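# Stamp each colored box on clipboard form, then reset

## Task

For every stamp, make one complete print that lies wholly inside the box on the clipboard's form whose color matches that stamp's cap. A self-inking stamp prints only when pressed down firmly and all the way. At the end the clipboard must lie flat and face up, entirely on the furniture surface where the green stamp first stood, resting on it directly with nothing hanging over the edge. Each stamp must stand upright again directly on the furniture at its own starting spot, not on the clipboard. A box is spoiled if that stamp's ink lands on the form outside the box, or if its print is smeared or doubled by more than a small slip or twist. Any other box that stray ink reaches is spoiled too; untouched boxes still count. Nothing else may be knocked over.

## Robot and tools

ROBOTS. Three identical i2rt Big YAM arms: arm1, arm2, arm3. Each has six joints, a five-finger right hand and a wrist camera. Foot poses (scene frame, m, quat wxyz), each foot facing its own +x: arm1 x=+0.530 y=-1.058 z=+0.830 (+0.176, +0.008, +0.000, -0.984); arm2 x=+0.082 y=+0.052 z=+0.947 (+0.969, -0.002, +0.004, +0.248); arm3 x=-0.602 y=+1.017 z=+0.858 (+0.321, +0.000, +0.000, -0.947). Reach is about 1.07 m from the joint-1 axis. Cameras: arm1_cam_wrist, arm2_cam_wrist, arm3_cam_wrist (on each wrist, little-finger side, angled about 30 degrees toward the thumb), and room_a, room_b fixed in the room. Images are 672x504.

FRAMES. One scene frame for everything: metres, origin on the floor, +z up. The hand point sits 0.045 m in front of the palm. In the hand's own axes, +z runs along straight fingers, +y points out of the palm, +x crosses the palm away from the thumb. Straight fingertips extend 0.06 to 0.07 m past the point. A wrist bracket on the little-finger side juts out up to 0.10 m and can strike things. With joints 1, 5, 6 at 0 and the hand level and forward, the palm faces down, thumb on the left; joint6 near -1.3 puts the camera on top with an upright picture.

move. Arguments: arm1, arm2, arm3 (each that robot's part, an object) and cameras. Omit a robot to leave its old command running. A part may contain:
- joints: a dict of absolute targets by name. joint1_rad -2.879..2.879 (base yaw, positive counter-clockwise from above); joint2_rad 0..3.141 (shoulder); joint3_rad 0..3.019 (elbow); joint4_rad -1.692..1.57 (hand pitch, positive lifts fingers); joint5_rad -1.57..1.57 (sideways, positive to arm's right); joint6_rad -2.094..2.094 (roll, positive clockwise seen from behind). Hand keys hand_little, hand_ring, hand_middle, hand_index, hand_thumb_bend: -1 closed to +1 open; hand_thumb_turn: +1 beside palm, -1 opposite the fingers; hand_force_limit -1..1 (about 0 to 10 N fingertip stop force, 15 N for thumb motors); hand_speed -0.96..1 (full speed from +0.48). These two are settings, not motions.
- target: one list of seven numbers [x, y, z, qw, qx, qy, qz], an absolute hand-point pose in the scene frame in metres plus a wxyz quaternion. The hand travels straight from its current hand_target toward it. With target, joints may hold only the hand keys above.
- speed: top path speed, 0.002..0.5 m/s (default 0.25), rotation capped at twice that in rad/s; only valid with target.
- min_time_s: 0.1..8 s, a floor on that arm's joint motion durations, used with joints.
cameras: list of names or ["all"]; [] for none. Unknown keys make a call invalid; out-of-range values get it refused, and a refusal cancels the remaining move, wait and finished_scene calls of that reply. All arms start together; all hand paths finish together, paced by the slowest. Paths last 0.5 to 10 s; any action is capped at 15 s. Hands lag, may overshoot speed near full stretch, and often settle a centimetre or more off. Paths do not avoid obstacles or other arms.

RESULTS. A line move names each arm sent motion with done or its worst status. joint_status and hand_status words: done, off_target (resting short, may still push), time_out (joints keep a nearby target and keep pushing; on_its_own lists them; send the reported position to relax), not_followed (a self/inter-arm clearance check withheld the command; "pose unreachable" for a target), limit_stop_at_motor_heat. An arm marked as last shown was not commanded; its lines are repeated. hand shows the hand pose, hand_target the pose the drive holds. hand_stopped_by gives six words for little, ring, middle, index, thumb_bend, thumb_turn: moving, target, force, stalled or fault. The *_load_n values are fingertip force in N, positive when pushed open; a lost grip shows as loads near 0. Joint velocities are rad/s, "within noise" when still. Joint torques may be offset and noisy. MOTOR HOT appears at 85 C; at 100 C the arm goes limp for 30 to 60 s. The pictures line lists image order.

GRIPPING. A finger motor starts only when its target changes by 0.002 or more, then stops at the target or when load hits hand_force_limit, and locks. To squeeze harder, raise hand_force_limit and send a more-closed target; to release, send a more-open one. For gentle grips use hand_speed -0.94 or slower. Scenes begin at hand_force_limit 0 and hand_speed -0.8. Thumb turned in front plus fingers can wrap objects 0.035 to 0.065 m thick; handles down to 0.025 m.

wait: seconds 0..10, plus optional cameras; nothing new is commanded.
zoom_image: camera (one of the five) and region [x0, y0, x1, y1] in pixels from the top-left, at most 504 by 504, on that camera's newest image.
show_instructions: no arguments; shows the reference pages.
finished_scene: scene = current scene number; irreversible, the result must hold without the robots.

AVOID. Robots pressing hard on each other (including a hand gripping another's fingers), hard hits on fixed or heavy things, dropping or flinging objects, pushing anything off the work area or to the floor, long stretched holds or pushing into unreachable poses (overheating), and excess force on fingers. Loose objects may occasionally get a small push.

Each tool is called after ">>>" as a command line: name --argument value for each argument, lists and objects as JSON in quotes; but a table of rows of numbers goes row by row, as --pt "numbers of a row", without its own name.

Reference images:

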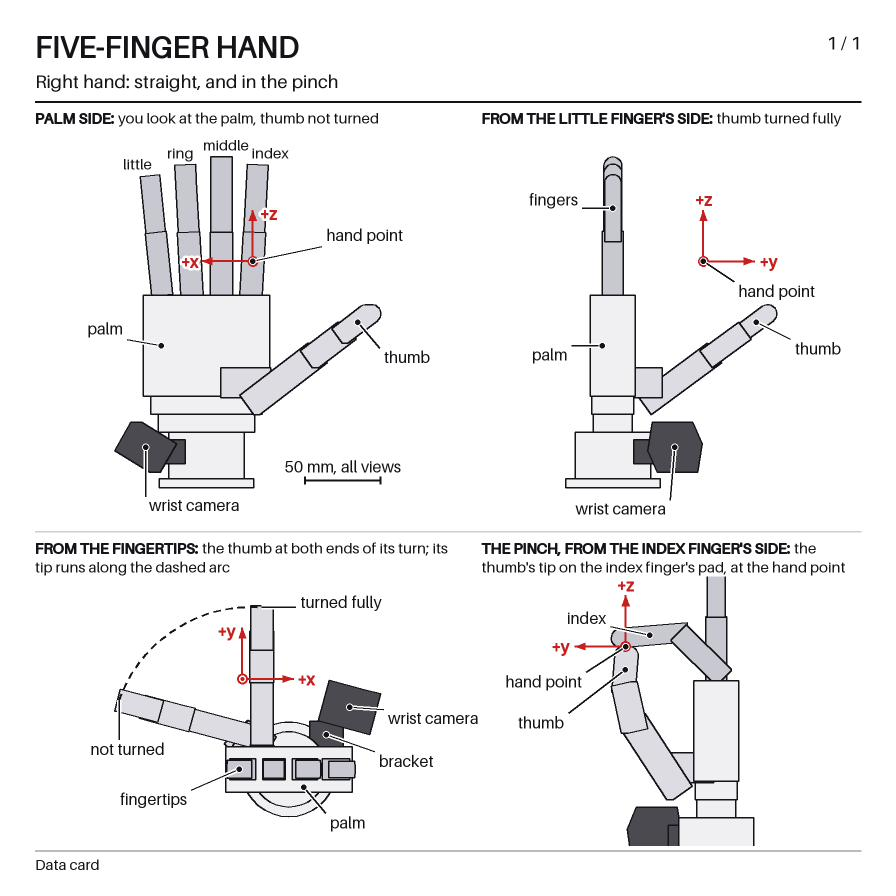

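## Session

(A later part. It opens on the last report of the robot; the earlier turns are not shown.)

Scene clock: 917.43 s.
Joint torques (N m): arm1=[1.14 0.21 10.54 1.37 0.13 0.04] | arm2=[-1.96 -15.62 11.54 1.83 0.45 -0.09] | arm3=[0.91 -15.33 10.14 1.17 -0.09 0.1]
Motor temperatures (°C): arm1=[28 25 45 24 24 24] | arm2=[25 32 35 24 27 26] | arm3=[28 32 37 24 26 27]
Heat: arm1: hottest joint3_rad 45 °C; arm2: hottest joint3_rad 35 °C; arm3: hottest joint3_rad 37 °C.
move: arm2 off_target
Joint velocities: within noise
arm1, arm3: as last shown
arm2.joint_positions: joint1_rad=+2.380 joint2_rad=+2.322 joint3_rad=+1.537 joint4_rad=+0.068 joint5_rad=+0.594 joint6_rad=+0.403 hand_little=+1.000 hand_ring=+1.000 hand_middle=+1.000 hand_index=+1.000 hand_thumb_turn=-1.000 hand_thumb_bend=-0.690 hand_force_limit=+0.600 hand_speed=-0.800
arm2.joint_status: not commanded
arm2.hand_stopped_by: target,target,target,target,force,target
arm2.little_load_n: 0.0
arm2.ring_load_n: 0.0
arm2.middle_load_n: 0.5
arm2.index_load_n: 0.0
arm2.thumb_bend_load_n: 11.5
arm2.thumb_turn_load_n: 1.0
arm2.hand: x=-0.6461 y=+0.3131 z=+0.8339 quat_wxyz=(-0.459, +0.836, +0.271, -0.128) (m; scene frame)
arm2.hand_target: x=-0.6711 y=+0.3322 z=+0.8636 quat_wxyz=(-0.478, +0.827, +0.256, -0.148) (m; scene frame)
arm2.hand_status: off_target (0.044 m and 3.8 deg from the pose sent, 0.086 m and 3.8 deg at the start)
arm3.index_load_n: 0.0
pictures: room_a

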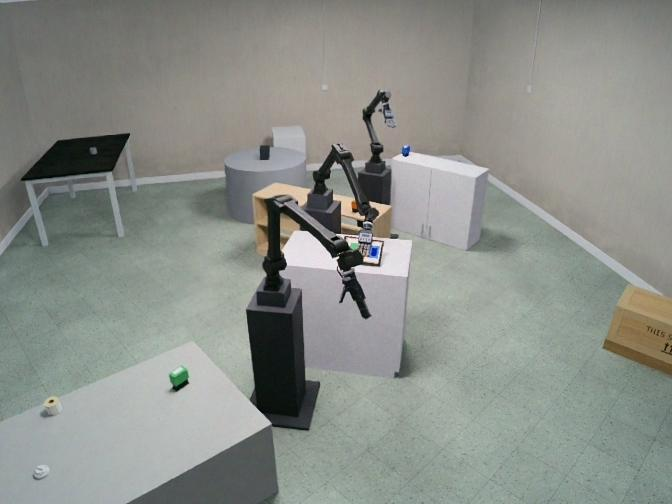

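>>> move --arm2 '{"target":[-0.672,0.334,0.842,0.4777,-0.8273,-0.2561,0.1479],"speed":0.05}' --cameras '["room_a"]'

>>> zoom_image --camera "room_a" --region '[300, 210, 420, 300]'

Scene clock: 919.07 s.
Joint torques (N m): arm1=[0.67 0.56 10.55 1.32 0.09 0.03] | arm2=[-2.14 -15.38 11.18 2.47 0.43 -0.11] | arm3=[0.91 -15.33 10.14 1.17 -0.09 0.1]
Motor temperatures (°C): arm1=[28 25 45 24 24 24] | arm2=[25 32 35 24 27 26] | arm3=[28 32 37 24 26 27]
Heat: arm1: hottest joint3_rad 45 °C; arm2: hottest joint3_rad 35 °C; arm3: hottest joint3_rad 37 °C.
move: arm2 off_target
Joint velocities: within noise
arm1, arm3: as last shown
arm2.joint_positions: joint1_rad=+2.378 joint2_rad=+2.348 joint3_rad=+1.541 joint4_rad=+0.093 joint5_rad=+0.593 joint6_rad=+0.401 hand_little=+1.000 hand_ring=+1.000 hand_middle=+1.000 hand_index=+1.000 hand_thumb_turn=-1.000 hand_thumb_bend=-0.690 hand_force_limit=+0.600 hand_speed=-0.800
arm2.joint_status: not commanded
arm2.hand_stopped_by: target,target,target,target,force,target
arm2.little_load_n: 0.0
arm2.ring_load_n: 0.0
arm2.middle_load_n: 0.0
arm2.index_load_n: 1.0
arm2.thumb_bend_load_n: 10.5
arm2.thumb_turn_load_n: 1.5
arm2.hand: x=-0.6465 y=+0.3143 z=+0.8208 quat_wxyz=(-0.459, +0.836, +0.271, -0.129) (m; scene frame)
arm2.hand_target: x=-0.6693 y=+0.3334 z=+0.8433 quat_wxyz=(-0.478, +0.827, +0.256, -0.147) (m; scene frame)
arm2.hand_status: off_target (0.039 m and 3.6 deg from the pose sent, 0.034 m and 3.8 deg at the start)
pictures: room_a

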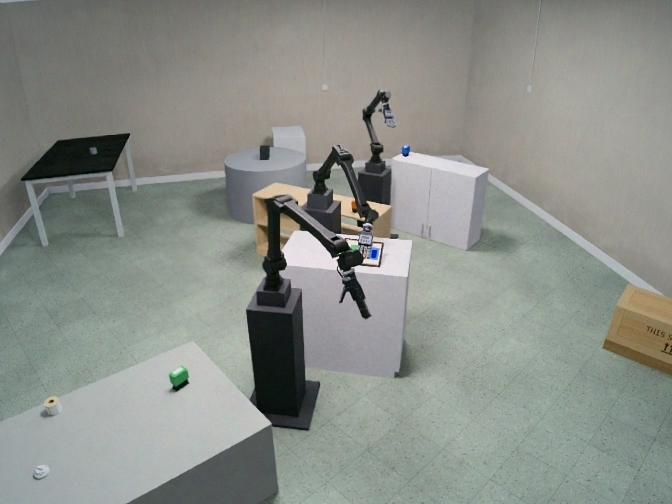

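Scaled by 4.200 from the camera's 672x504 image, which has a finer 960x720 frame.

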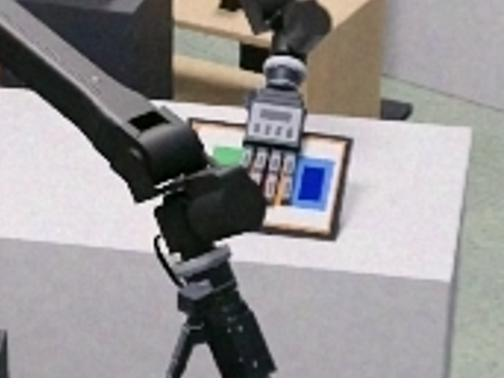

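>>> move --arm2 '{"target":[-0.671,0.335,0.832,0.4777,-0.8273,-0.2561,0.1479],"speed":0.05}' --cameras '["room_a"]'

>>> zoom_image --camera "room_a" --region '[300, 210, 420, 300]'

Scene clock: 921.50 s.
Joint torques (N m): arm1=[1.55 0.32 10.54 1.31 0.11 0.09] | arm2=[-2.43 -14.33 10.91 2.25 0.33 -0.11] | arm3=[0.91 -15.33 10.13 1.17 -0.09 0.1]
Motor temperatures (°C): arm1=[28 25 45 24 24 24] | arm2=[25 32 35 24 27 26] | arm3=[28 32 37 24 26 27]
Heat: arm1: hottest joint3_rad 45 °C; arm2: hottest joint3_rad 35 °C; arm3: hottest joint3_rad 37 °C.
move: arm2 off_target
Joint velocities: within noise
arm1, arm3: as last shown
arm1.middle_load_n: -0.5
arm2.joint_positions: joint1_rad=+2.377 joint2_rad=+2.360 joint3_rad=+1.547 joint4_rad=+0.114 joint5_rad=+0.593 joint6_rad=+0.401 hand_little=+1.000 hand_ring=+1.000 hand_middle=+1.000 hand_index=+1.000 hand_thumb_turn=-1.000 hand_thumb_bend=-0.690 hand_force_limit=+0.600 hand_speed=-0.800
arm2.joint_status: not commanded
arm2.hand_stopped_by: target,target,target,target,force,target
arm2.little_load_n: 0.0
arm2.ring_load_n: 0.0
arm2.middle_load_n: 0.0
arm2.index_load_n: 1.0
arm2.thumb_bend_load_n: 11.0
arm2.thumb_turn_load_n: 1.5
arm2.hand: x=-0.6506 y=+0.3157 z=+0.8184 quat_wxyz=(-0.463, +0.834, +0.267, -0.134) (m; scene frame)
arm2.hand_target: x=-0.6689 y=+0.3347 z=+0.8333 quat_wxyz=(-0.478, +0.827, +0.256, -0.148) (m; scene frame)
arm2.hand_status: off_target (0.031 m and 2.7 deg from the pose sent, 0.034 m and 3.6 deg at the start)
arm3.thumb_turn_load_n: 0.5
pictures: room_a

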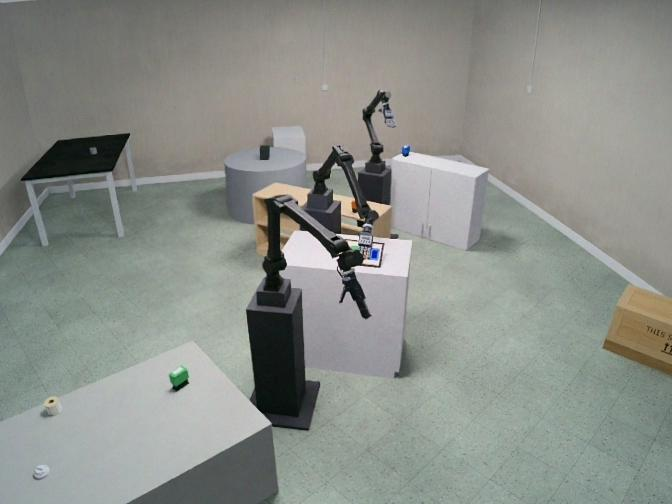

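Scaled by 4.200 from the camera's 672x504 image, which has a finer 960x720 frame.

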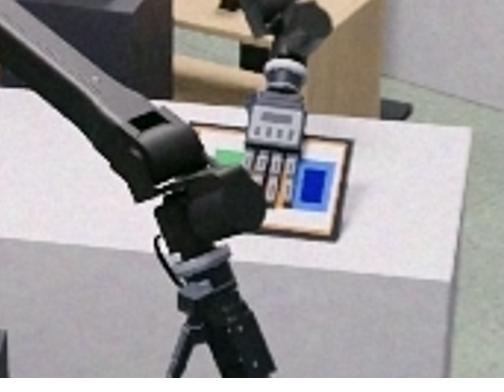

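>>> move --arm2 '{"joints":{"hand_thumb_bend":1.0,"hand_speed":-0.8}}' --cameras '["room_a","arm2_cam_wrist"]'

>>> zoom_image --camera "room_a" --region '[300, 210, 420, 300]'

Scene clock: 928.50 s.
Joint torques (N m): arm1=[1.08 0.5 10.56 1.4 0.1 0.05] | arm2=[-1.73 -15.62 9.57 1.99 0.34 -0.05] | arm3=[0.85 -15.33 10.13 1.17 -0.09 0.1]
Motor temperatures (°C): arm1=[28 25 45 24 24 24] | arm2=[25 32 36 24 27 26] | arm3=[28 32 37 24 26 27]
Heat: arm1: hottest joint3_rad 45 °C; arm2: hottest joint3_rad 36 °C; arm3: hottest joint3_rad 37 °C.
move: arm2 done
Joint velocities: within noise
arm1.joint_positions: joint1_rad=-0.812 joint2_rad=+0.704 joint3_rad=+1.359 joint4_rad=-1.490 joint5_rad=-0.002 joint6_rad=-0.165 hand_little=+1.000 hand_ring=+1.000 hand_middle=+1.000 hand_index=+1.000 hand_thumb_turn=-1.000 hand_thumb_bend=+1.000 hand_force_limit=+0.650 hand_speed=-0.800
arm1.joint_status: not commanded
arm1.hand_stopped_by: target,target,target,target,target,target
arm1.little_load_n: 0.0
arm1.ring_load_n: -0.5
arm1.middle_load_n: 0.0
arm1.index_load_n: 0.0
arm1.thumb_bend_load_n: 0.0
arm1.thumb_turn_load_n: 0.0
arm1.hand: x=+0.3237 y=-0.9836 z=+1.2445 quat_wxyz=(+0.316, -0.750, -0.559, +0.158) (m; scene frame)
arm1.hand_target: x=+0.3262 y=-0.9864 z=+1.2615 quat_wxyz=(+0.331, -0.738, -0.564, +0.165) (m; scene frame)
arm1.hand_status: not commanded
arm2.joint_positions: joint1_rad=+2.374 joint2_rad=+2.365 joint3_rad=+1.562 joint4_rad=+0.120 joint5_rad=+0.592 joint6_rad=+0.397 hand_little=+1.000 hand_ring=+1.000 hand_middle=+1.000 hand_index=+1.000 hand_thumb_turn=-1.000 hand_thumb_bend=+0.999 hand_force_limit=+0.600 hand_speed=-0.800
arm2.joint_status: all done
arm2.hand_stopped_by: target,target,target,target,target,target
arm2.little_load_n: 0.0
arm2.ring_load_n: 0.0
arm2.middle_load_n: 0.0
arm2.index_load_n: 0.0
arm2.thumb_bend_load_n: -1.0
arm2.thumb_turn_load_n: 0.0
arm2.hand: x=-0.6564 y=+0.3200 z=+0.8221 quat_wxyz=(-0.467, +0.832, +0.264, -0.139) (m; scene frame)
arm2.hand_target: x=-0.6690 y=+0.3345 z=+0.8332 quat_wxyz=(-0.478, +0.827, +0.256, -0.148) (m; scene frame)
arm2.hand_status: not commanded
arm3: as last shown
arm3.thumb_turn_load_n: 0.0
pictures: arm2_cam_wrist, room_a
camera_calibration:
arm2_cam_wrist: T_world_to_cam=[[0.5255, -0.301192, -0.795697, 1.09008], [-0.362751, -0.92529, 0.110675, -0.034282], [-0.769585, 0.23048, -0.595498, 0.0234024], [0, 0, 0, 1]] pos_world=[-0.567266, 0.29121, 0.885107]

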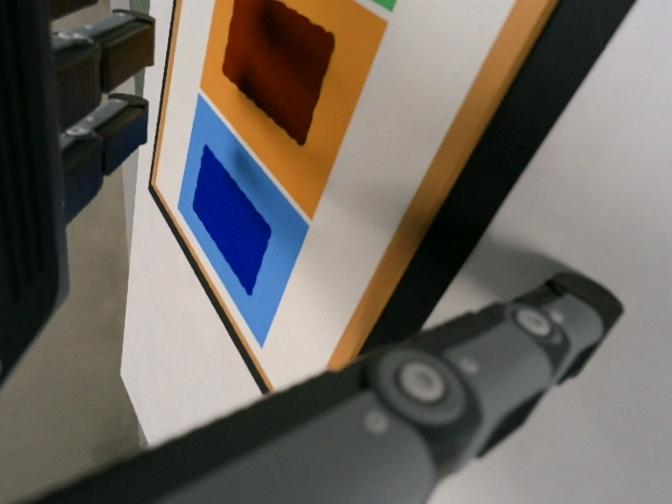

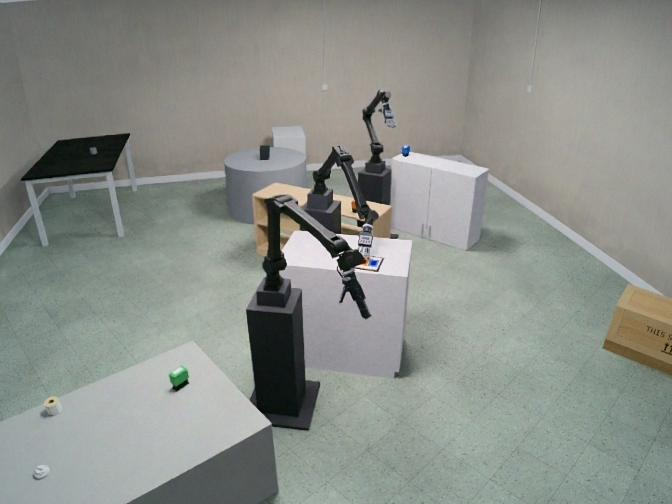

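Scaled by 4.200 from the camera's 672x504 image, which has a finer 960x720 frame.

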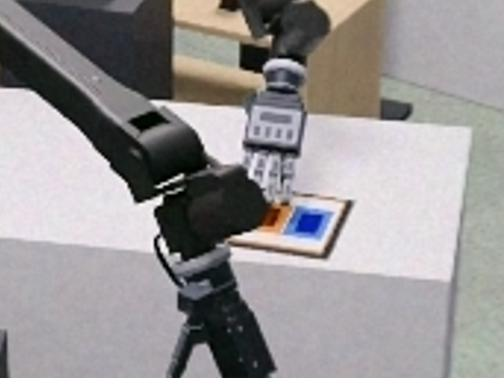

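>>> move --arm2 '{"target":[-0.60,0.235,0.93,0.2068,-0.9327,-0.2887,0.0640],"speed":0.12,"joints":{"hand_middle":-1,"hand_speed":0}}' --cameras '["room_a","arm2_cam_wrist"]'

>>> zoom_image --camera "room_a" --region '[300, 210, 420, 300]'

Scene clock: 937.90 s.
Joint torques (N m): arm1=[0.79 0.62 10.56 1.33 0.11 0.06] | arm2=[-0.85 -17.49 11.74 0.03 0.14 0.18] | arm3=[0.85 -15.33 10.13 1.16 -0.09 0.1]
Motor temperatures (°C): arm1=[28 25 45 24 24 24] | arm2=[25 32 37 24 27 26] | arm3=[28 32 37 24 26 27]
Heat: arm1: hottest joint3_rad 45 °C; arm2: hottest joint3_rad 37 °C; arm3: hottest joint3_rad 37 °C.
move: arm2 off_target
Joint velocities: within noise
arm1: as last shown
arm2.joint_positions: joint1_rad=+2.372 joint2_rad=+2.191 joint3_rad=+1.693 joint4_rad=-0.806 joint5_rad=+0.287 joint6_rad=+0.639 hand_little=+1.000 hand_ring=+1.000 hand_middle=-1.000 hand_index=+1.000 hand_thumb_turn=-1.000 hand_thumb_bend=+1.000 hand_force_limit=+0.600 hand_speed=+0.000
arm2.joint_status: all done
arm2.hand_stopped_by: target,target,target,target,target,target
arm2.little_load_n: 0.0
arm2.ring_load_n: -0.5
arm2.middle_load_n: 0.0
arm2.index_load_n: 0.0
arm2.thumb_bend_load_n: 0.0
arm2.thumb_turn_load_n: 0.0
arm2.hand: x=-0.5717 y=+0.2278 z=+0.8907 quat_wxyz=(-0.189, +0.934, +0.301, -0.032) (m; scene frame)
arm2.hand_target: x=-0.5979 y=+0.2345 z=+0.9307 quat_wxyz=(-0.207, +0.933, +0.289, -0.064) (m; scene frame)
arm2.hand_status: off_target (0.049 m and 4.4 deg from the pose sent, 0.149 m and 33.4 deg at the start)
arm3.joint_positions: joint1_rad=-0.654 joint2_rad=+1.661 joint3_rad=+1.401 joint4_rad=-0.738 joint5_rad=-0.007 joint6_rad=-1.274 hand_little=+1.000 hand_ring=+1.000 hand_middle=+1.000 hand_index=+1.000 hand_thumb_turn=+1.000 hand_thumb_bend=+1.000 hand_force_limit=+0.000 hand_speed=-0.800
arm3.joint_status: not commanded
arm3.hand_stopped_by: target,target,target,target,target,target
arm3.little_load_n: 0.0
arm3.ring_load_n: 0.0
arm3.middle_load_n: 0.0
arm3.index_load_n: 0.5
arm3.thumb_bend_load_n: 0.0
arm3.thumb_turn_load_n: 0.0
arm3.hand: x=-1.2004 y=+1.0650 z=+1.0101 quat_wxyz=(+0.279, -0.141, -0.949, +0.045) (m; scene frame)
arm3.hand_target: x=-1.2050 y=+1.0617 z=+1.0002 quat_wxyz=(+0.276, -0.145, -0.949, +0.048) (m; scene frame)
arm3.hand_status: not commanded
pictures: arm2_cam_wrist, room_a
camera_calibration:
arm2_cam_wrist: T_world_to_cam=[[0.742751, -0.596109, -0.304918, 0.82657], [-0.477442, -0.790799, 0.382995, -0.435193], [-0.469436, -0.138889, -0.871975, 0.652689], [0, 0, 0, 1]] pos_world=[-0.515319, 0.239227, 0.987842]

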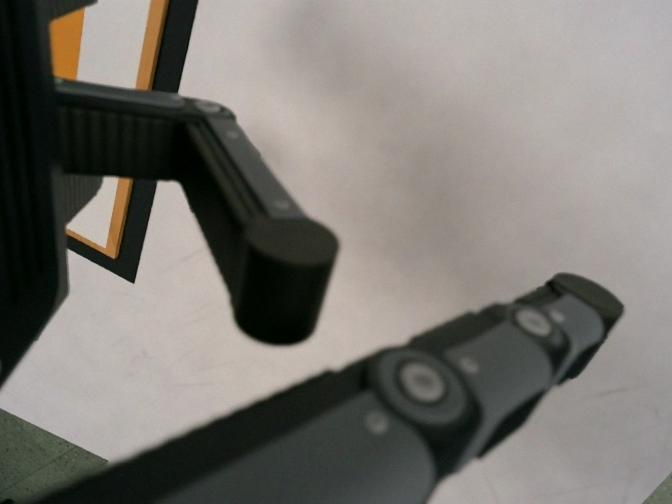

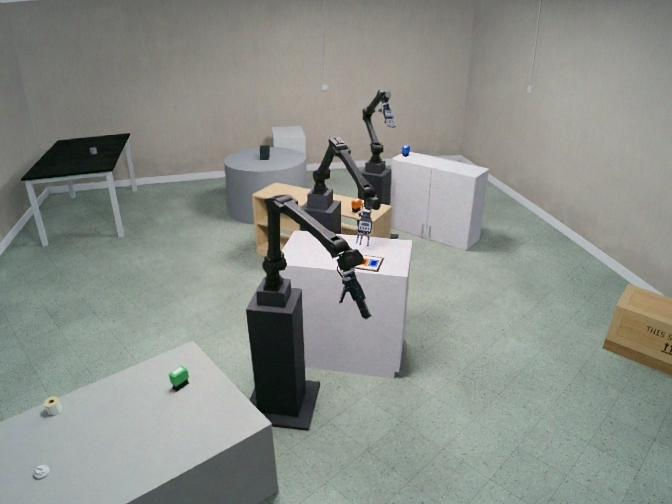

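Scaled by 4.200 from the camera's 672x504 image, which has a finer 960x720 frame.

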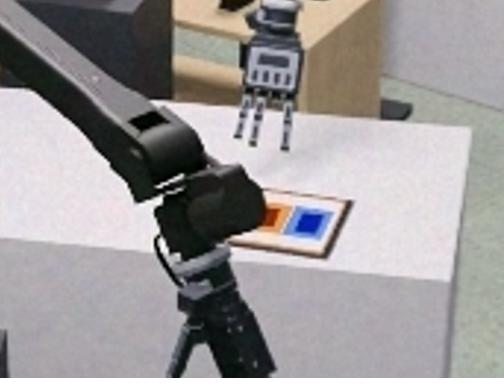

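>>> move --arm2 '{"target":[-0.586,0.221,0.885,0.2068,-0.9327,-0.2887,0.0640],"speed":0.08}' --cameras '["room_a"]'

>>> zoom_image --camera "room_a" --region '[300, 210, 420, 300]'

Scene clock: 941.67 s.
Joint torques (N m): arm1=[1.38 0.56 10.52 1.28 0.08 0.03] | arm2=[0.97 -15.97 6.99 1.17 0.37 0.2] | arm3=[0.85 -15.33 10.13 1.16 -0.09 0.1]
Motor temperatures (°C): arm1=[28 25 45 24 24 24] | arm2=[25 32 37 24 27 26] | arm3=[28 32 38 24 26 27]
Heat: arm1: hottest joint3_rad 45 °C; arm2: hottest joint3_rad 37 °C; arm3: hottest joint3_rad 38 °C.
move: arm2 off_target
Joint velocities: within noise
arm1, arm3: as last shown
arm1.ring_load_n: 0.0
arm2.joint_positions: joint1_rad=+2.372 joint2_rad=+2.191 joint3_rad=+1.655 joint4_rad=-0.719 joint5_rad=+0.287 joint6_rad=+0.654 hand_little=+1.000 hand_ring=+1.000 hand_middle=-1.000 hand_index=+1.000 hand_thumb_turn=-1.000 hand_thumb_bend=+1.000 hand_force_limit=+0.600 hand_speed=+0.000
arm2.joint_status: not commanded
arm2.hand_stopped_by: target,target,target,target,target,target
arm2.little_load_n: 0.0
arm2.ring_load_n: 0.0
arm2.middle_load_n: 0.0
arm2.index_load_n: 0.0
arm2.thumb_bend_load_n: 0.0
arm2.thumb_turn_load_n: 0.0
arm2.hand: x=-0.5791 y=+0.2292 z=+0.8809 quat_wxyz=(-0.202, +0.934, +0.290, -0.054) (m; scene frame)
arm2.hand_target: x=-0.5858 y=+0.2209 z=+0.8850 quat_wxyz=(-0.206, +0.933, +0.289, -0.064) (m; scene frame)
arm2.hand_status: off_target (0.011 m and 1.3 deg from the pose sent, 0.017 m and 4.4 deg at the start)
arm3.index_load_n: 0.0
arm3.thumb_turn_load_n: 0.5
pictures: room_a

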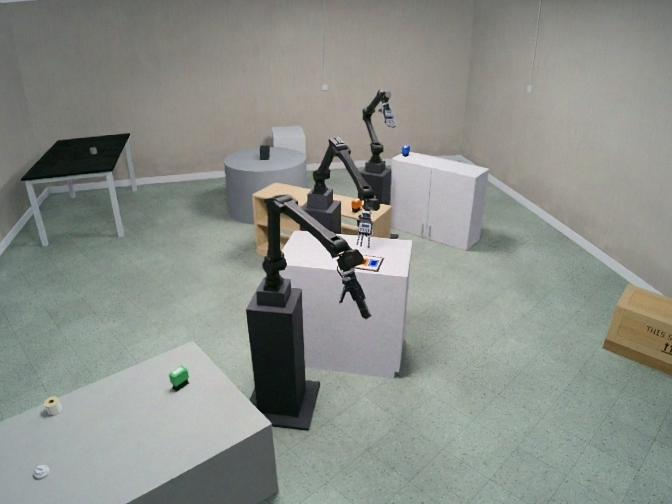

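Scaled by 4.200 from the camera's 672x504 image, which has a finer 960x720 frame.

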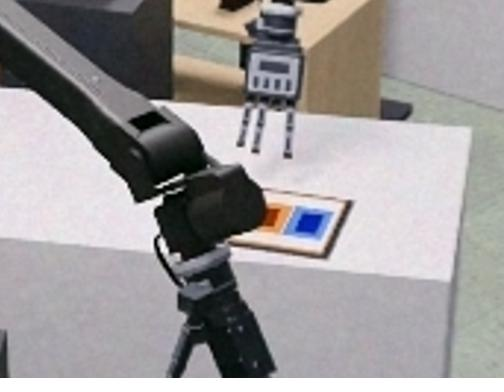

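>>> move --arm2 '{"target":[-0.575,0.204,0.845,0.2068,-0.9327,-0.2887,0.0640],"speed":0.08}' --cameras '["room_a","arm2_cam_wrist"]'

>>> zoom_image --camera "room_a" --region '[300, 210, 420, 300]'

Scene clock: 943.50 s.
Joint torques (N m): arm1=[1.08 0.38 10.51 1.47 0.09 0.06] | arm2=[0.62 -14.15 6.56 1.36 0.51 0.16] | arm3=[0.91 -15.33 10.13 1.16 -0.09 0.1]
Motor temperatures (°C): arm1=[28 25 45 24 24 24] | arm2=[25 32 37 24 27 26] | arm3=[27 32 38 24 26 27]
Heat: arm1: hottest joint3_rad 45 °C; arm2: hottest joint3_rad 37 °C; arm3: hottest joint3_rad 38 °C.
move: arm2 off_target
Joint velocities: within noise
arm1, arm3: as last shown
arm2.joint_positions: joint1_rad=+2.394 joint2_rad=+2.199 joint3_rad=+1.579 joint4_rad=-0.622 joint5_rad=+0.291 joint6_rad=+0.675 hand_little=+1.000 hand_ring=+1.000 hand_middle=-1.000 hand_index=+1.000 hand_thumb_turn=-1.000 hand_thumb_bend=+1.000 hand_force_limit=+0.600 hand_speed=+0.000
arm2.joint_status: not commanded
arm2.hand_stopped_by: target,target,target,target,target,target
arm2.little_load_n: 0.0
arm2.ring_load_n: 0.0
arm2.middle_load_n: 0.0
arm2.index_load_n: 0.0
arm2.thumb_bend_load_n: 0.0
arm2.thumb_turn_load_n: 0.0
arm2.hand: x=-0.5725 y=+0.2123 z=+0.8530 quat_wxyz=(-0.206, +0.933, +0.289, -0.063) (m; scene frame)
arm2.hand_target: x=-0.5748 y=+0.2040 z=+0.8452 quat_wxyz=(-0.207, +0.933, +0.289, -0.064) (m; scene frame)
arm2.hand_status: off_target (0.012 m and 0.2 deg from the pose sent, 0.044 m and 1.3 deg at the start)
arm3.thumb_turn_load_n: -0.5
pictures: arm2_cam_wrist, room_a
camera_calibration:
arm2_cam_wrist: T_world_to_cam=[[0.711294, -0.601113, -0.364312, 0.840184], [-0.458795, -0.789713, 0.407259, -0.443725], [-0.532511, -0.122537, -0.837506, 0.548355], [0, 0, 0, 1]] pos_world=[-0.509192, 0.221824, 0.94605]

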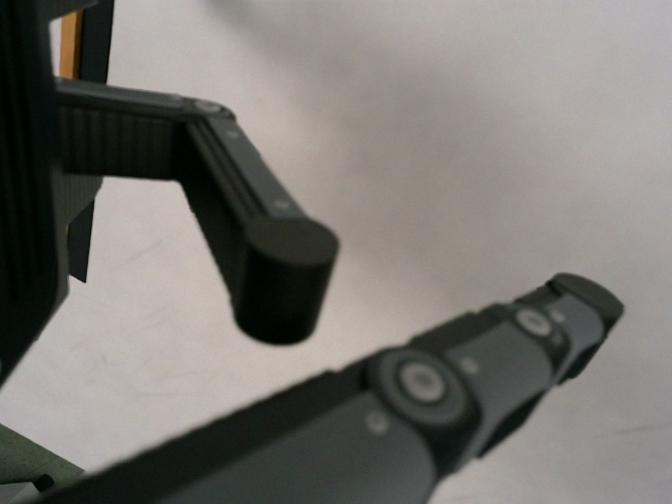

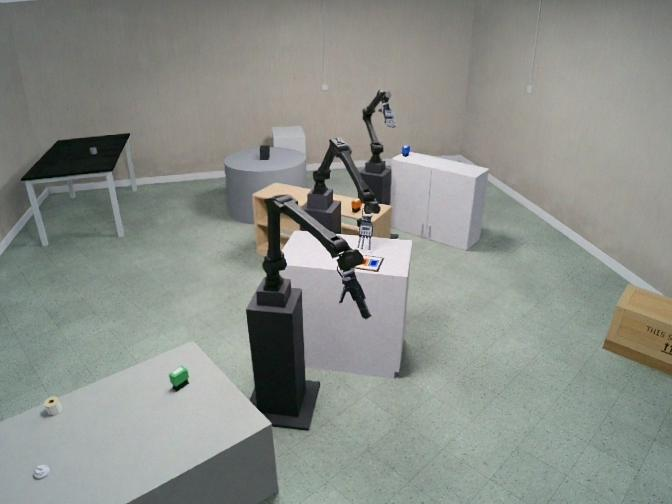

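Scaled by 4.200 from the camera's 672x504 image, which has a finer 960x720 frame.

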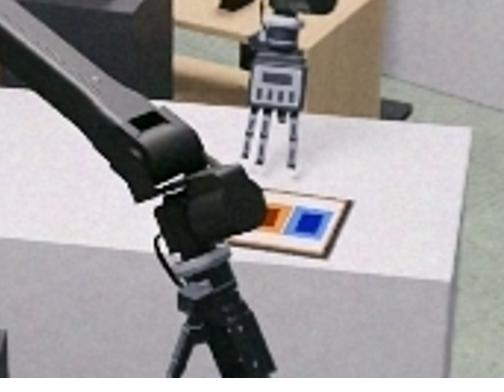

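>>> move --arm2 '{"target":[-0.575,0.204,0.815,0.2068,-0.9327,-0.2887,0.0640],"speed":0.06}' --cameras '["room_a"]'

>>> zoom_image --camera "room_a" --region '[300, 210, 420, 300]'

Scene clock: 945.03 s.
Joint torques (N m): arm1=[0.97 0.56 10.5 1.35 0.1 0.06] | arm2=[-0.09 -14.33 6.49 1.18 0.44 0.13] | arm3=[0.91 -15.33 10.13 1.17 -0.09 0.1]
Motor temperatures (°C): arm1=[28 25 45 24 24 24] | arm2=[25 32 37 24 27 26] | arm3=[27 32 38 24 26 27]
Heat: arm1: hottest joint3_rad 45 °C; arm2: hottest joint3_rad 37 °C; arm3: hottest joint3_rad 38 °C.
move: arm2 off_target
Joint velocities: within noise
arm1, arm3: as last shown
arm2.joint_positions: joint1_rad=+2.395 joint2_rad=+2.236 joint3_rad=+1.573 joint4_rad=-0.565 joint5_rad=+0.293 joint6_rad=+0.677 hand_little=+1.000 hand_ring=+1.000 hand_middle=-1.000 hand_index=+1.000 hand_thumb_turn=-1.000 hand_thumb_bend=+1.000 hand_force_limit=+0.600 hand_speed=+0.000
arm2.joint_status: not commanded
arm2.hand_stopped_by: target,target,target,target,target,target
arm2.little_load_n: 0.0
arm2.ring_load_n: 0.0
arm2.middle_load_n: 0.0
arm2.index_load_n: 0.0
arm2.thumb_bend_load_n: 0.0
arm2.thumb_turn_load_n: 0.0
arm2.hand: x=-0.5764 y=+0.2128 z=+0.8305 quat_wxyz=(-0.210, +0.932, +0.286, -0.068) (m; scene frame)
arm2.hand_target: x=-0.5745 y=+0.2040 z=+0.8153 quat_wxyz=(-0.207, +0.933, +0.289, -0.064) (m; scene frame)
arm2.hand_status: off_target (0.018 m and 0.7 deg from the pose sent, 0.039 m and 0.2 deg at the start)
arm3.thumb_turn_load_n: 0.0
pictures: room_a

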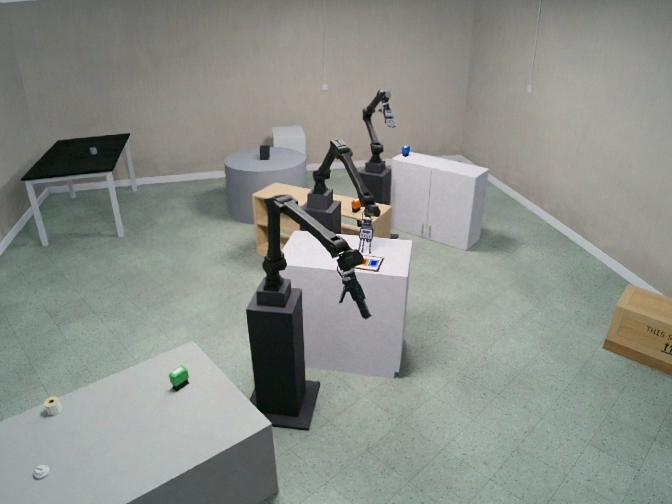

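Scaled by 4.200 from the camera's 672x504 image, which has a finer 960x720 frame.

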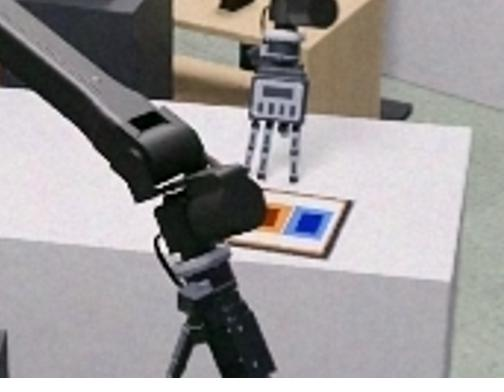

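>>> move --arm2 '{"target":[-0.575,0.204,0.806,0.2068,-0.9327,-0.2887,0.0640],"speed":0.06}' --cameras '[]'

>>> move --arm2 '{"target":[-0.628,0.282,0.81,0.2068,-0.9327,-0.2887,0.0640],"speed":0.05}' --cameras '["room_a","arm2_cam_wrist"]'

>>> zoom_image --camera "room_a" --region '[300, 210, 420, 300]'

Scene clock: 946.93 s.
Joint torques (N m): arm1=[1.03 0.73 10.52 1.35 0.11 0.04] | arm2=[0.56 -13.04 6.28 1.17 0.37 0.1] | arm3=[0.85 -15.33 10.14 1.17 -0.09 0.1]
Motor temperatures (°C): arm1=[28 25 45 24 24 24] | arm2=[25 32 37 24 27 26] | arm3=[27 32 38 24 26 27]
Heat: arm1: hottest joint3_rad 45 °C; arm2: hottest joint3_rad 37 °C; arm3: hottest joint3_rad 38 °C.
move: arm2 off_target
Joint velocities: within noise
arm1, arm3: as last shown
arm2.joint_positions: joint1_rad=+2.395 joint2_rad=+2.238 joint3_rad=+1.573 joint4_rad=-0.553 joint5_rad=+0.294 joint6_rad=+0.677 hand_little=+1.000 hand_ring=+1.000 hand_middle=-1.000 hand_index=+1.000 hand_thumb_turn=-1.000 hand_thumb_bend=+1.000 hand_force_limit=+0.600 hand_speed=+0.000
arm2.joint_status: not commanded
arm2.hand_stopped_by: target,target,target,target,target,target
arm2.little_load_n: 0.0
arm2.ring_load_n: 0.0
arm2.middle_load_n: 0.0
arm2.index_load_n: 0.0
arm2.thumb_bend_load_n: 0.0
arm2.thumb_turn_load_n: 0.0
arm2.hand: x=-0.5790 y=+0.2136 z=+0.8296 quat_wxyz=(-0.213, +0.932, +0.285, -0.072) (m; scene frame)
arm2.hand_target: x=-0.5741 y=+0.2040 z=+0.8067 quat_wxyz=(-0.207, +0.933, +0.289, -0.064) (m; scene frame)
arm2.hand_status: off_target (0.026 m and 1.2 deg from the pose sent, 0.026 m and 0.7 deg at the start)
pictures: none
No camera images: "cameras" was empty.

Scene clock: 949.50 s.
Joint torques (N m): arm1=[0.91 0.5 10.51 1.25 0.1 0.04] | arm2=[-4.31 -13.27 10.61 0.61 0.29 -0.12] | arm3=[0.85 -15.33 10.14 1.17 -0.09 0.1]
Motor temperatures (°C): arm1=[28 25 45 24 24 24] | arm2=[25 32 37 24 27 26] | arm3=[27 32 38 24 26 27]
Heat: arm1: hottest joint3_rad 45 °C; arm2: hottest joint3_rad 37 °C; arm3: hottest joint3_rad 38 °C.
move: arm2 off_target
Joint velocities: within noise
arm1, arm3: as last shown
arm1.thumb_bend_load_n: -0.5
arm2.joint_positions: joint1_rad=+2.353 joint2_rad=+2.370 joint3_rad=+1.836 joint4_rad=-0.669 joint5_rad=+0.264 joint6_rad=+0.613 hand_little=+1.000 hand_ring=+1.000 hand_middle=-1.000 hand_index=+1.000 hand_thumb_turn=-1.000 hand_thumb_bend=+1.000 hand_force_limit=+0.600 hand_speed=+0.000
arm2.joint_status: not commanded
arm2.hand_stopped_by: target,target,target,target,target,target
arm2.little_load_n: 0.0
arm2.ring_load_n: -1.5
arm2.middle_load_n: 0.5
arm2.index_load_n: 0.0
arm2.thumb_bend_load_n: -0.5
arm2.thumb_turn_load_n: -0.5
arm2.hand: x=-0.6299 y=+0.2536 z=+0.8316 quat_wxyz=(-0.209, +0.928, +0.298, -0.075) (m; scene frame)
arm2.hand_target: x=-0.6260 y=+0.2810 z=+0.8107 quat_wxyz=(-0.207, +0.933, +0.289, -0.065) (m; scene frame)
arm2.hand_status: off_target (0.036 m and 1.7 deg from the pose sent, 0.086 m and 1.2 deg at the start)
arm3.thumb_bend_load_n: -0.5
pictures: arm2_cam_wrist, room_a
camera_calibration:
arm2_cam_wrist: T_world_to_cam=[[0.717294, -0.583143, -0.381356, 0.911415], [-0.430191, -0.801188, 0.415972, -0.41505], [-0.54811, -0.134319, -0.825551, 0.488192], [0, 0, 0, 1]] pos_world=[-0.564721, 0.264526, 0.923251]

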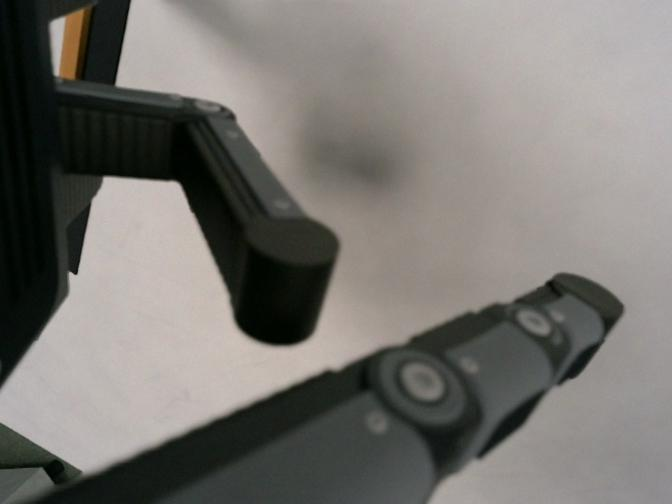

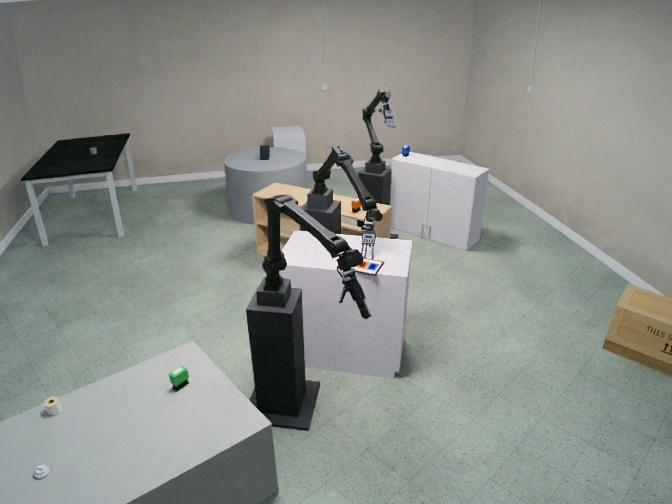

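Scaled by 4.200 from the camera's 672x504 image, which has a finer 960x720 frame.

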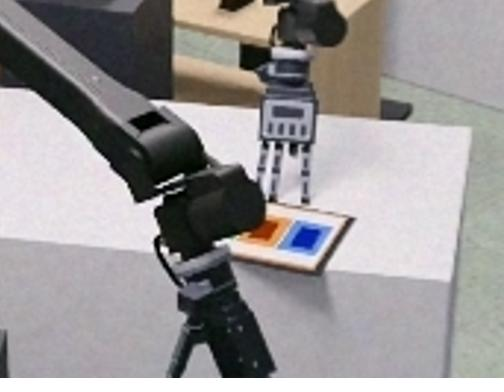

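>>> move --arm2 '{"target":[-0.645,0.328,0.812,0.2068,-0.9327,-0.2887,0.0640],"speed":0.05}' --cameras '["room_a"]'

>>> zoom_image --camera "room_a" --region '[300, 210, 420, 300]'

Scene clock: 953.43 s.
Joint torques (N m): arm1=[1.03 0.62 10.5 1.22 0.11 0.07] | arm2=[-4.54 -14.62 11.11 0.54 0.42 -0.07] | arm3=[0.85 -15.33 10.13 1.17 -0.09 0.1]
Motor temperatures (°C): arm1=[28 25 45 24 24 24] | arm2=[25 32 38 24 27 26] | arm3=[27 32 38 24 26 27]
Heat: arm1: hottest joint3_rad 45 °C; arm2: hottest joint3_rad 38 °C; arm3: hottest joint3_rad 38 °C.
move: arm2 off_target
Joint velocities: within noise
arm1, arm3: as last shown
arm1.thumb_bend_load_n: 0.0
arm1.thumb_turn_load_n: 0.5
arm2.joint_positions: joint1_rad=+2.307 joint2_rad=+2.450 joint3_rad=+2.000 joint4_rad=-0.742 joint5_rad=+0.243 joint6_rad=+0.564 hand_little=+1.000 hand_ring=+1.000 hand_middle=-1.000 hand_index=+1.000 hand_thumb_turn=-1.000 hand_thumb_bend=+1.000 hand_force_limit=+0.600 hand_speed=+0.000
arm2.joint_status: not commanded
arm2.hand_stopped_by: target,target,target,target,target,target
arm2.little_load_n: 0.0
arm2.ring_load_n: -2.0
arm2.middle_load_n: 0.0
arm2.index_load_n: 0.0
arm2.thumb_bend_load_n: 0.0
arm2.thumb_turn_load_n: 0.0
arm2.hand: x=-0.6503 y=+0.2942 z=+0.8334 quat_wxyz=(-0.207, +0.928, +0.300, -0.076) (m; scene frame)
arm2.hand_target: x=-0.6428 y=+0.3268 z=+0.8129 quat_wxyz=(-0.207, +0.933, +0.288, -0.065) (m; scene frame)
arm2.hand_status: off_target (0.040 m and 2.0 deg from the pose sent, 0.078 m and 1.7 deg at the start)
arm3.thumb_bend_load_n: 0.0
pictures: room_a

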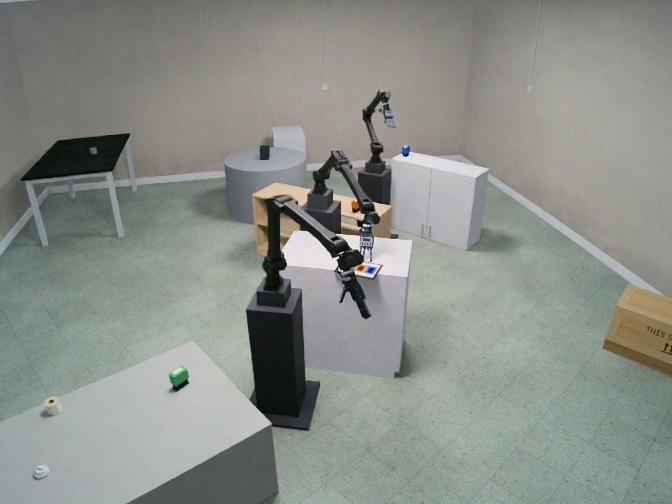

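Scaled by 4.200 from the camera's 672x504 image, which has a finer 960x720 frame.

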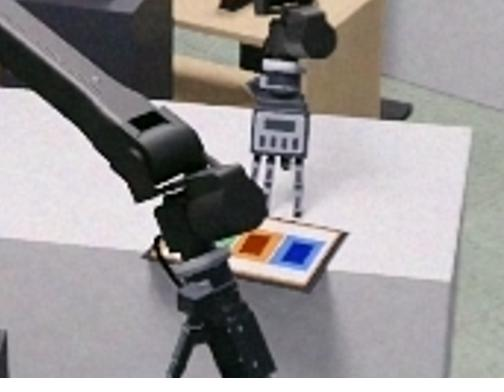

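>>> move --arm2 '{"target":[-0.635,0.29,0.875,0.2068,-0.9327,-0.2887,0.0640],"speed":0.1}' --cameras '[]'

>>> move --arm2 '{"target":[-0.495,0.297,0.875,0.2068,-0.9327,-0.2887,0.0640],"speed":0.12}' --cameras '["room_a","arm2_cam_wrist"]'

>>> zoom_image --camera "room_a" --region '[300, 210, 420, 300]'

Scene clock: 957.23 s.
Joint torques (N m): arm1=[0.97 0.15 10.58 1.26 0.09 0.07] | arm2=[-0.26 -19.55 7.23 0.34 0.5 0.17] | arm3=[0.91 -15.33 10.13 1.17 -0.09 0.1]
Motor temperatures (°C): arm1=[28 25 45 24 24 24] | arm2=[25 33 38 24 27 26] | arm3=[27 32 38 24 26 27]
Heat: arm1: hottest joint3_rad 45 °C; arm2: hottest joint3_rad 38 °C; arm3: hottest joint3_rad 38 °C.
move: arm2 off_target
Joint velocities: within noise
arm1.joint_positions: joint1_rad=-0.812 joint2_rad=+0.704 joint3_rad=+1.359 joint4_rad=-1.490 joint5_rad=-0.002 joint6_rad=-0.165 hand_little=+1.000 hand_ring=+1.000 hand_middle=+1.000 hand_index=+1.000 hand_thumb_turn=-1.000 hand_thumb_bend=+1.000 hand_force_limit=+0.650 hand_speed=-0.800
arm1.joint_status: not commanded
arm1.hand_stopped_by: target,target,target,target,target,target
arm1.little_load_n: 0.0
arm1.ring_load_n: 0.0
arm1.middle_load_n: 0.0
arm1.index_load_n: 0.0
arm1.thumb_bend_load_n: 0.0
arm1.thumb_turn_load_n: 0.5
arm1.hand: x=+0.3237 y=-0.9836 z=+1.2445 quat_wxyz=(+0.316, -0.750, -0.559, +0.158) (m; scene frame)
arm1.hand_target: x=+0.3262 y=-0.9864 z=+1.2615 quat_wxyz=(+0.331, -0.738, -0.564, +0.165) (m; scene frame)
arm1.hand_status: not commanded
arm2.joint_positions: joint1_rad=+2.307 joint2_rad=+2.390 joint3_rad=+1.962 joint4_rad=-0.798 joint5_rad=+0.258 joint6_rad=+0.579 hand_little=+1.000 hand_ring=+1.000 hand_middle=-1.000 hand_index=+1.000 hand_thumb_turn=-1.000 hand_thumb_bend=+1.000 hand_force_limit=+0.600 hand_speed=+0.000
arm2.joint_status: not commanded
arm2.hand_stopped_by: target,target,target,target,target,target
arm2.little_load_n: 0.0
arm2.ring_load_n: 0.0
arm2.middle_load_n: 0.0
arm2.index_load_n: 0.0
arm2.thumb_bend_load_n: 0.0
arm2.thumb_turn_load_n: 0.0
arm2.hand: x=-0.6334 y=+0.2912 z=+0.8584 quat_wxyz=(-0.202, +0.932, +0.294, -0.060) (m; scene frame)
arm2.hand_target: x=-0.6351 y=+0.2900 z=+0.8748 quat_wxyz=(-0.207, +0.933, +0.289, -0.064) (m; scene frame)
arm2.hand_status: off_target (0.017 m and 1.0 deg from the pose sent, 0.045 m and 2.0 deg at the start)
arm3: as last shown
arm3.thumb_turn_load_n: 0.5
pictures: none
No camera images: "cameras" was empty.

Scene clock: 959.13 s.
Joint torques (N m): arm1=[1.08 0.32 10.52 1.36 0.1 0.07] | arm2=[-1.49 -15.79 6.22 1.32 0.07 -0.05] | arm3=[0.85 -15.38 10.13 1.17 -0.09 0.1]
Motor temperatures (°C): arm1=[28 25 45 24 24 24] | arm2=[25 33 37 24 27 26] | arm3=[27 32 38 24 26 27]
Heat: arm1: hottest joint3_rad 45 °C; arm2: hottest joint3_rad 37 °C; arm3: hottest joint3_rad 38 °C.
move: arm2 off_target
Joint velocities: within noise
arm1: as last shown
arm1.thumb_turn_load_n: 0.0
arm2.joint_positions: joint1_rad=+2.236 joint2_rad=+2.089 joint3_rad=+1.401 joint4_rad=-0.545 joint5_rad=+0.236 joint6_rad=+0.519 hand_little=+1.000 hand_ring=+1.000 hand_middle=-1.000 hand_index=+1.000 hand_thumb_turn=-1.000 hand_thumb_bend=+1.000 hand_force_limit=+0.600 hand_speed=+0.000
arm2.joint_status: not commanded
arm2.hand_stopped_by: target,target,target,target,target,target
arm2.little_load_n: 0.0
arm2.ring_load_n: 0.0
arm2.middle_load_n: 0.0
arm2.index_load_n: 0.0
arm2.thumb_bend_load_n: 0.0
arm2.thumb_turn_load_n: 0.0
arm2.hand: x=-0.4921 y=+0.2865 z=+0.8595 quat_wxyz=(-0.196, +0.935, +0.292, -0.051) (m; scene frame)
arm2.hand_target: x=-0.4949 y=+0.2970 z=+0.8749 quat_wxyz=(-0.207, +0.933, +0.289, -0.064) (m; scene frame)
arm2.hand_status: off_target (0.019 m and 2.0 deg from the pose sent, 0.140 m and 1.0 deg at the start)
arm3.joint_positions: joint1_rad=-0.654 joint2_rad=+1.661 joint3_rad=+1.401 joint4_rad=-0.738 joint5_rad=-0.007 joint6_rad=-1.274 hand_little=+1.000 hand_ring=+1.000 hand_middle=+1.000 hand_index=+1.000 hand_thumb_turn=+1.000 hand_thumb_bend=+1.000 hand_force_limit=+0.000 hand_speed=-0.800
arm3.joint_status: not commanded
arm3.hand_stopped_by: target,target,target,target,target,target
arm3.little_load_n: 0.0
arm3.ring_load_n: 0.0
arm3.middle_load_n: 0.0
arm3.index_load_n: -0.5
arm3.thumb_bend_load_n: 0.0
arm3.thumb_turn_load_n: 0.0
arm3.hand: x=-1.2004 y=+1.0650 z=+1.0101 quat_wxyz=(+0.279, -0.141, -0.949, +0.045) (m; scene frame)
arm3.hand_target: x=-1.2050 y=+1.0617 z=+1.0002 quat_wxyz=(+0.276, -0.145, -0.949, +0.048) (m; scene frame)
arm3.hand_status: not commanded
pictures: arm2_cam_wrist, room_a
camera_calibration:
arm2_cam_wrist: T_world_to_cam=[[0.722838, -0.603772, -0.336103, 0.812203], [-0.468697, -0.785782, 0.403571, -0.353633], [-0.507768, -0.134185, -0.850979, 0.632844], [0, 0, 0, 1]] pos_world=[-0.431499, 0.297426, 0.954237]

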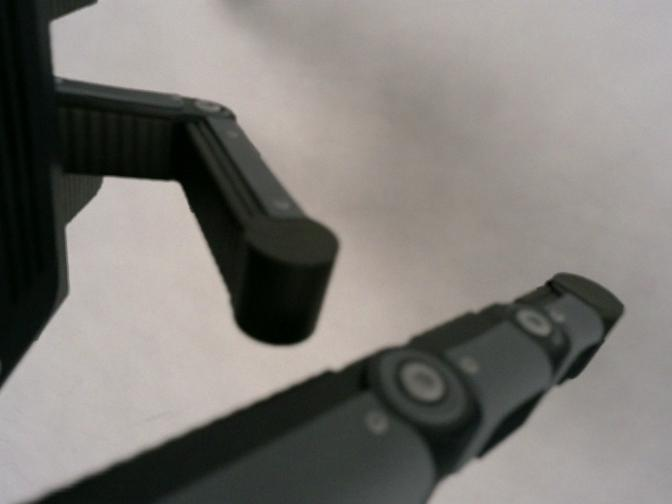

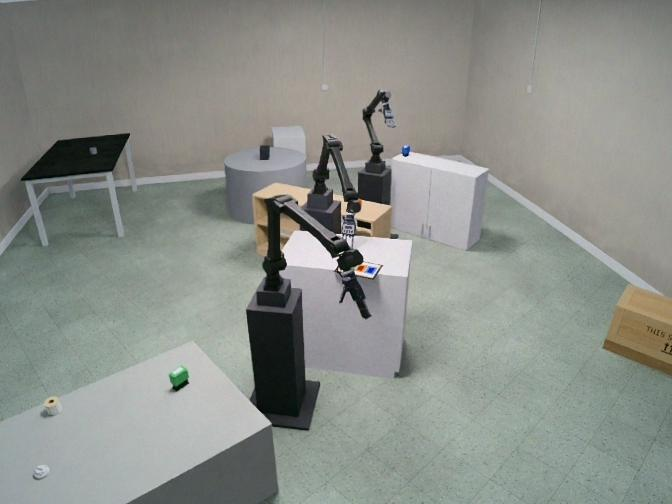

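Scaled by 4.200 from the camera's 672x504 image, which has a finer 960x720 frame.

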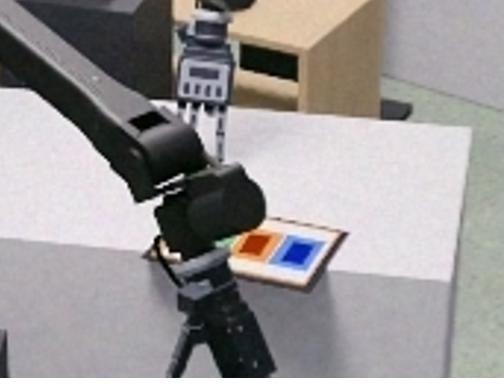

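>>> move --arm2 '{"target":[-0.495,0.290,0.812,0.2068,-0.9327,-0.2887,0.0640],"speed":0.08}' --arm3 '{"joints":{"joint1_rad":-1.3},"min_time_s":1.5}' --cameras '[]'

>>> move --arm2 '{"target":[-0.545,0.372,0.812,0.2068,-0.9327,-0.2887,0.0640],"speed":0.05}' --cameras '["room_a"]'

>>> zoom_image --camera "room_a" --region '[300, 210, 420, 300]'

Scene clock: 962.27 s.
Joint torques (N m): arm1=[0.97 0.32 10.54 1.4 0.06 0.02] | arm2=[-0.62 -12.57 5.93 1.44 0.21 0.04] | arm3=[0.67 -15.33 10.14 1.17 -0.09 0.1]
Motor temperatures (°C): arm1=[28 25 45 24 24 24] | arm2=[25 33 37 24 27 26] | arm3=[27 32 38 24 26 27]
Heat: arm1: hottest joint3_rad 45 °C; arm2: hottest joint3_rad 37 °C; arm3: hottest joint3_rad 38 °C.
move: arm2 off_target; arm3 done
Joint velocities: within noise
arm1: as last shown
arm2.joint_positions: joint1_rad=+2.236 joint2_rad=+2.138 joint3_rad=+1.373 joint4_rad=-0.415 joint5_rad=+0.235 joint6_rad=+0.519 hand_little=+1.000 hand_ring=+1.000 hand_middle=-1.000 hand_index=+1.000 hand_thumb_turn=-1.000 hand_thumb_bend=+1.000 hand_force_limit=+0.600 hand_speed=+0.000
arm2.joint_status: not commanded
arm2.hand_stopped_by: target,target,target,target,target,target
arm2.little_load_n: 0.0
arm2.ring_load_n: 0.0
arm2.middle_load_n: 0.0
arm2.index_load_n: 0.0
arm2.thumb_bend_load_n: 0.0
arm2.thumb_turn_load_n: 0.0
arm2.hand: x=-0.5007 y=+0.2899 z=+0.8285 quat_wxyz=(-0.212, +0.931, +0.288, -0.071) (m; scene frame)
arm2.hand_target: x=-0.4947 y=+0.2899 z=+0.8124 quat_wxyz=(-0.207, +0.933, +0.289, -0.064) (m; scene frame)
arm2.hand_status: off_target (0.017 m and 1.0 deg from the pose sent, 0.048 m and 2.0 deg at the start)
arm3.joint_positions: joint1_rad=-1.303 joint2_rad=+1.661 joint3_rad=+1.401 joint4_rad=-0.738 joint5_rad=-0.007 joint6_rad=-1.274 hand_little=+1.000 hand_ring=+1.000 hand_middle=+1.000 hand_index=+1.000 hand_thumb_turn=+1.000 hand_thumb_bend=+1.000 hand_force_limit=+0.000 hand_speed=-0.800
arm3.joint_status: all done
arm3.hand_stopped_by: target,target,target,target,target,target
arm3.little_load_n: 0.0
arm3.ring_load_n: 0.0
arm3.middle_load_n: 0.0
arm3.index_load_n: 0.0
arm3.thumb_bend_load_n: 0.0
arm3.thumb_turn_load_n: 0.0
arm3.hand: x=-1.0495 y=+1.4171 z=+1.0099 quat_wxyz=(+0.279, -0.436, -0.854, -0.046) (m; scene frame)
arm3.hand_target: x=-1.0549 y=+1.4176 z=+1.0001 quat_wxyz=(+0.277, -0.441, -0.853, -0.043) (m; scene frame)
arm3.hand_status: not commanded
pictures: none
No camera images: "cameras" was empty.

Scene clock: 964.87 s.
Joint torques (N m): arm1=[0.91 0.62 10.59 1.33 0.12 0.05] | arm2=[-2.9 -12.81 10.18 0.58 0.1 -0.11] | arm3=[0.79 -15.33 10.14 1.17 -0.09 0.1]
Motor temperatures (°C): arm1=[28 25 45 24 24 24] | arm2=[25 33 37 24 27 26] | arm3=[27 32 38 24 26 27]
Heat: arm1: hottest joint3_rad 45 °C; arm2: hottest joint3_rad 37 °C; arm3: hottest joint3_rad 38 °C.
move: arm2 off_target
Joint velocities: within noise
arm1, arm3: as last shown
arm1.thumb_turn_load_n: 0.5
arm2.joint_positions: joint1_rad=+2.172 joint2_rad=+2.272 joint3_rad=+1.639 joint4_rad=-0.533 joint5_rad=+0.206 joint6_rad=+0.451 hand_little=+1.000 hand_ring=+1.000 hand_middle=-1.000 hand_index=+1.000 hand_thumb_turn=-1.000 hand_thumb_bend=+1.000 hand_force_limit=+0.600 hand_speed=+0.000
arm2.joint_status: not commanded
arm2.hand_stopped_by: target,target,target,target,target,target
arm2.little_load_n: 0.0
arm2.ring_load_n: -1.5
arm2.middle_load_n: 0.0
arm2.index_load_n: 0.0
arm2.thumb_bend_load_n: 0.0
arm2.thumb_turn_load_n: 0.0
arm2.hand: x=-0.5467 y=+0.3539 z=+0.8301 quat_wxyz=(-0.211, +0.930, +0.292, -0.073) (m; scene frame)
arm2.hand_target: x=-0.5437 y=+0.3713 z=+0.8123 quat_wxyz=(-0.207, +0.933, +0.288, -0.064) (m; scene frame)
arm2.hand_status: off_target (0.026 m and 1.2 deg from the pose sent, 0.095 m and 1.0 deg at the start)
pictures: room_a

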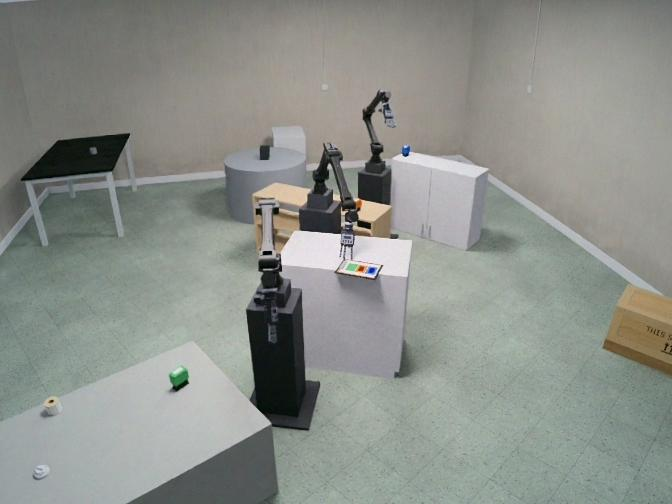

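Scaled by 4.200 from the camera's 672x504 image, which has a finer 960x720 frame.

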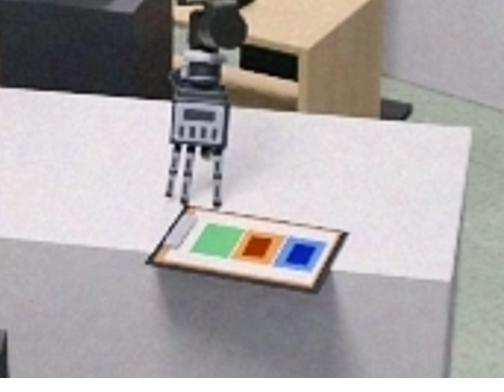

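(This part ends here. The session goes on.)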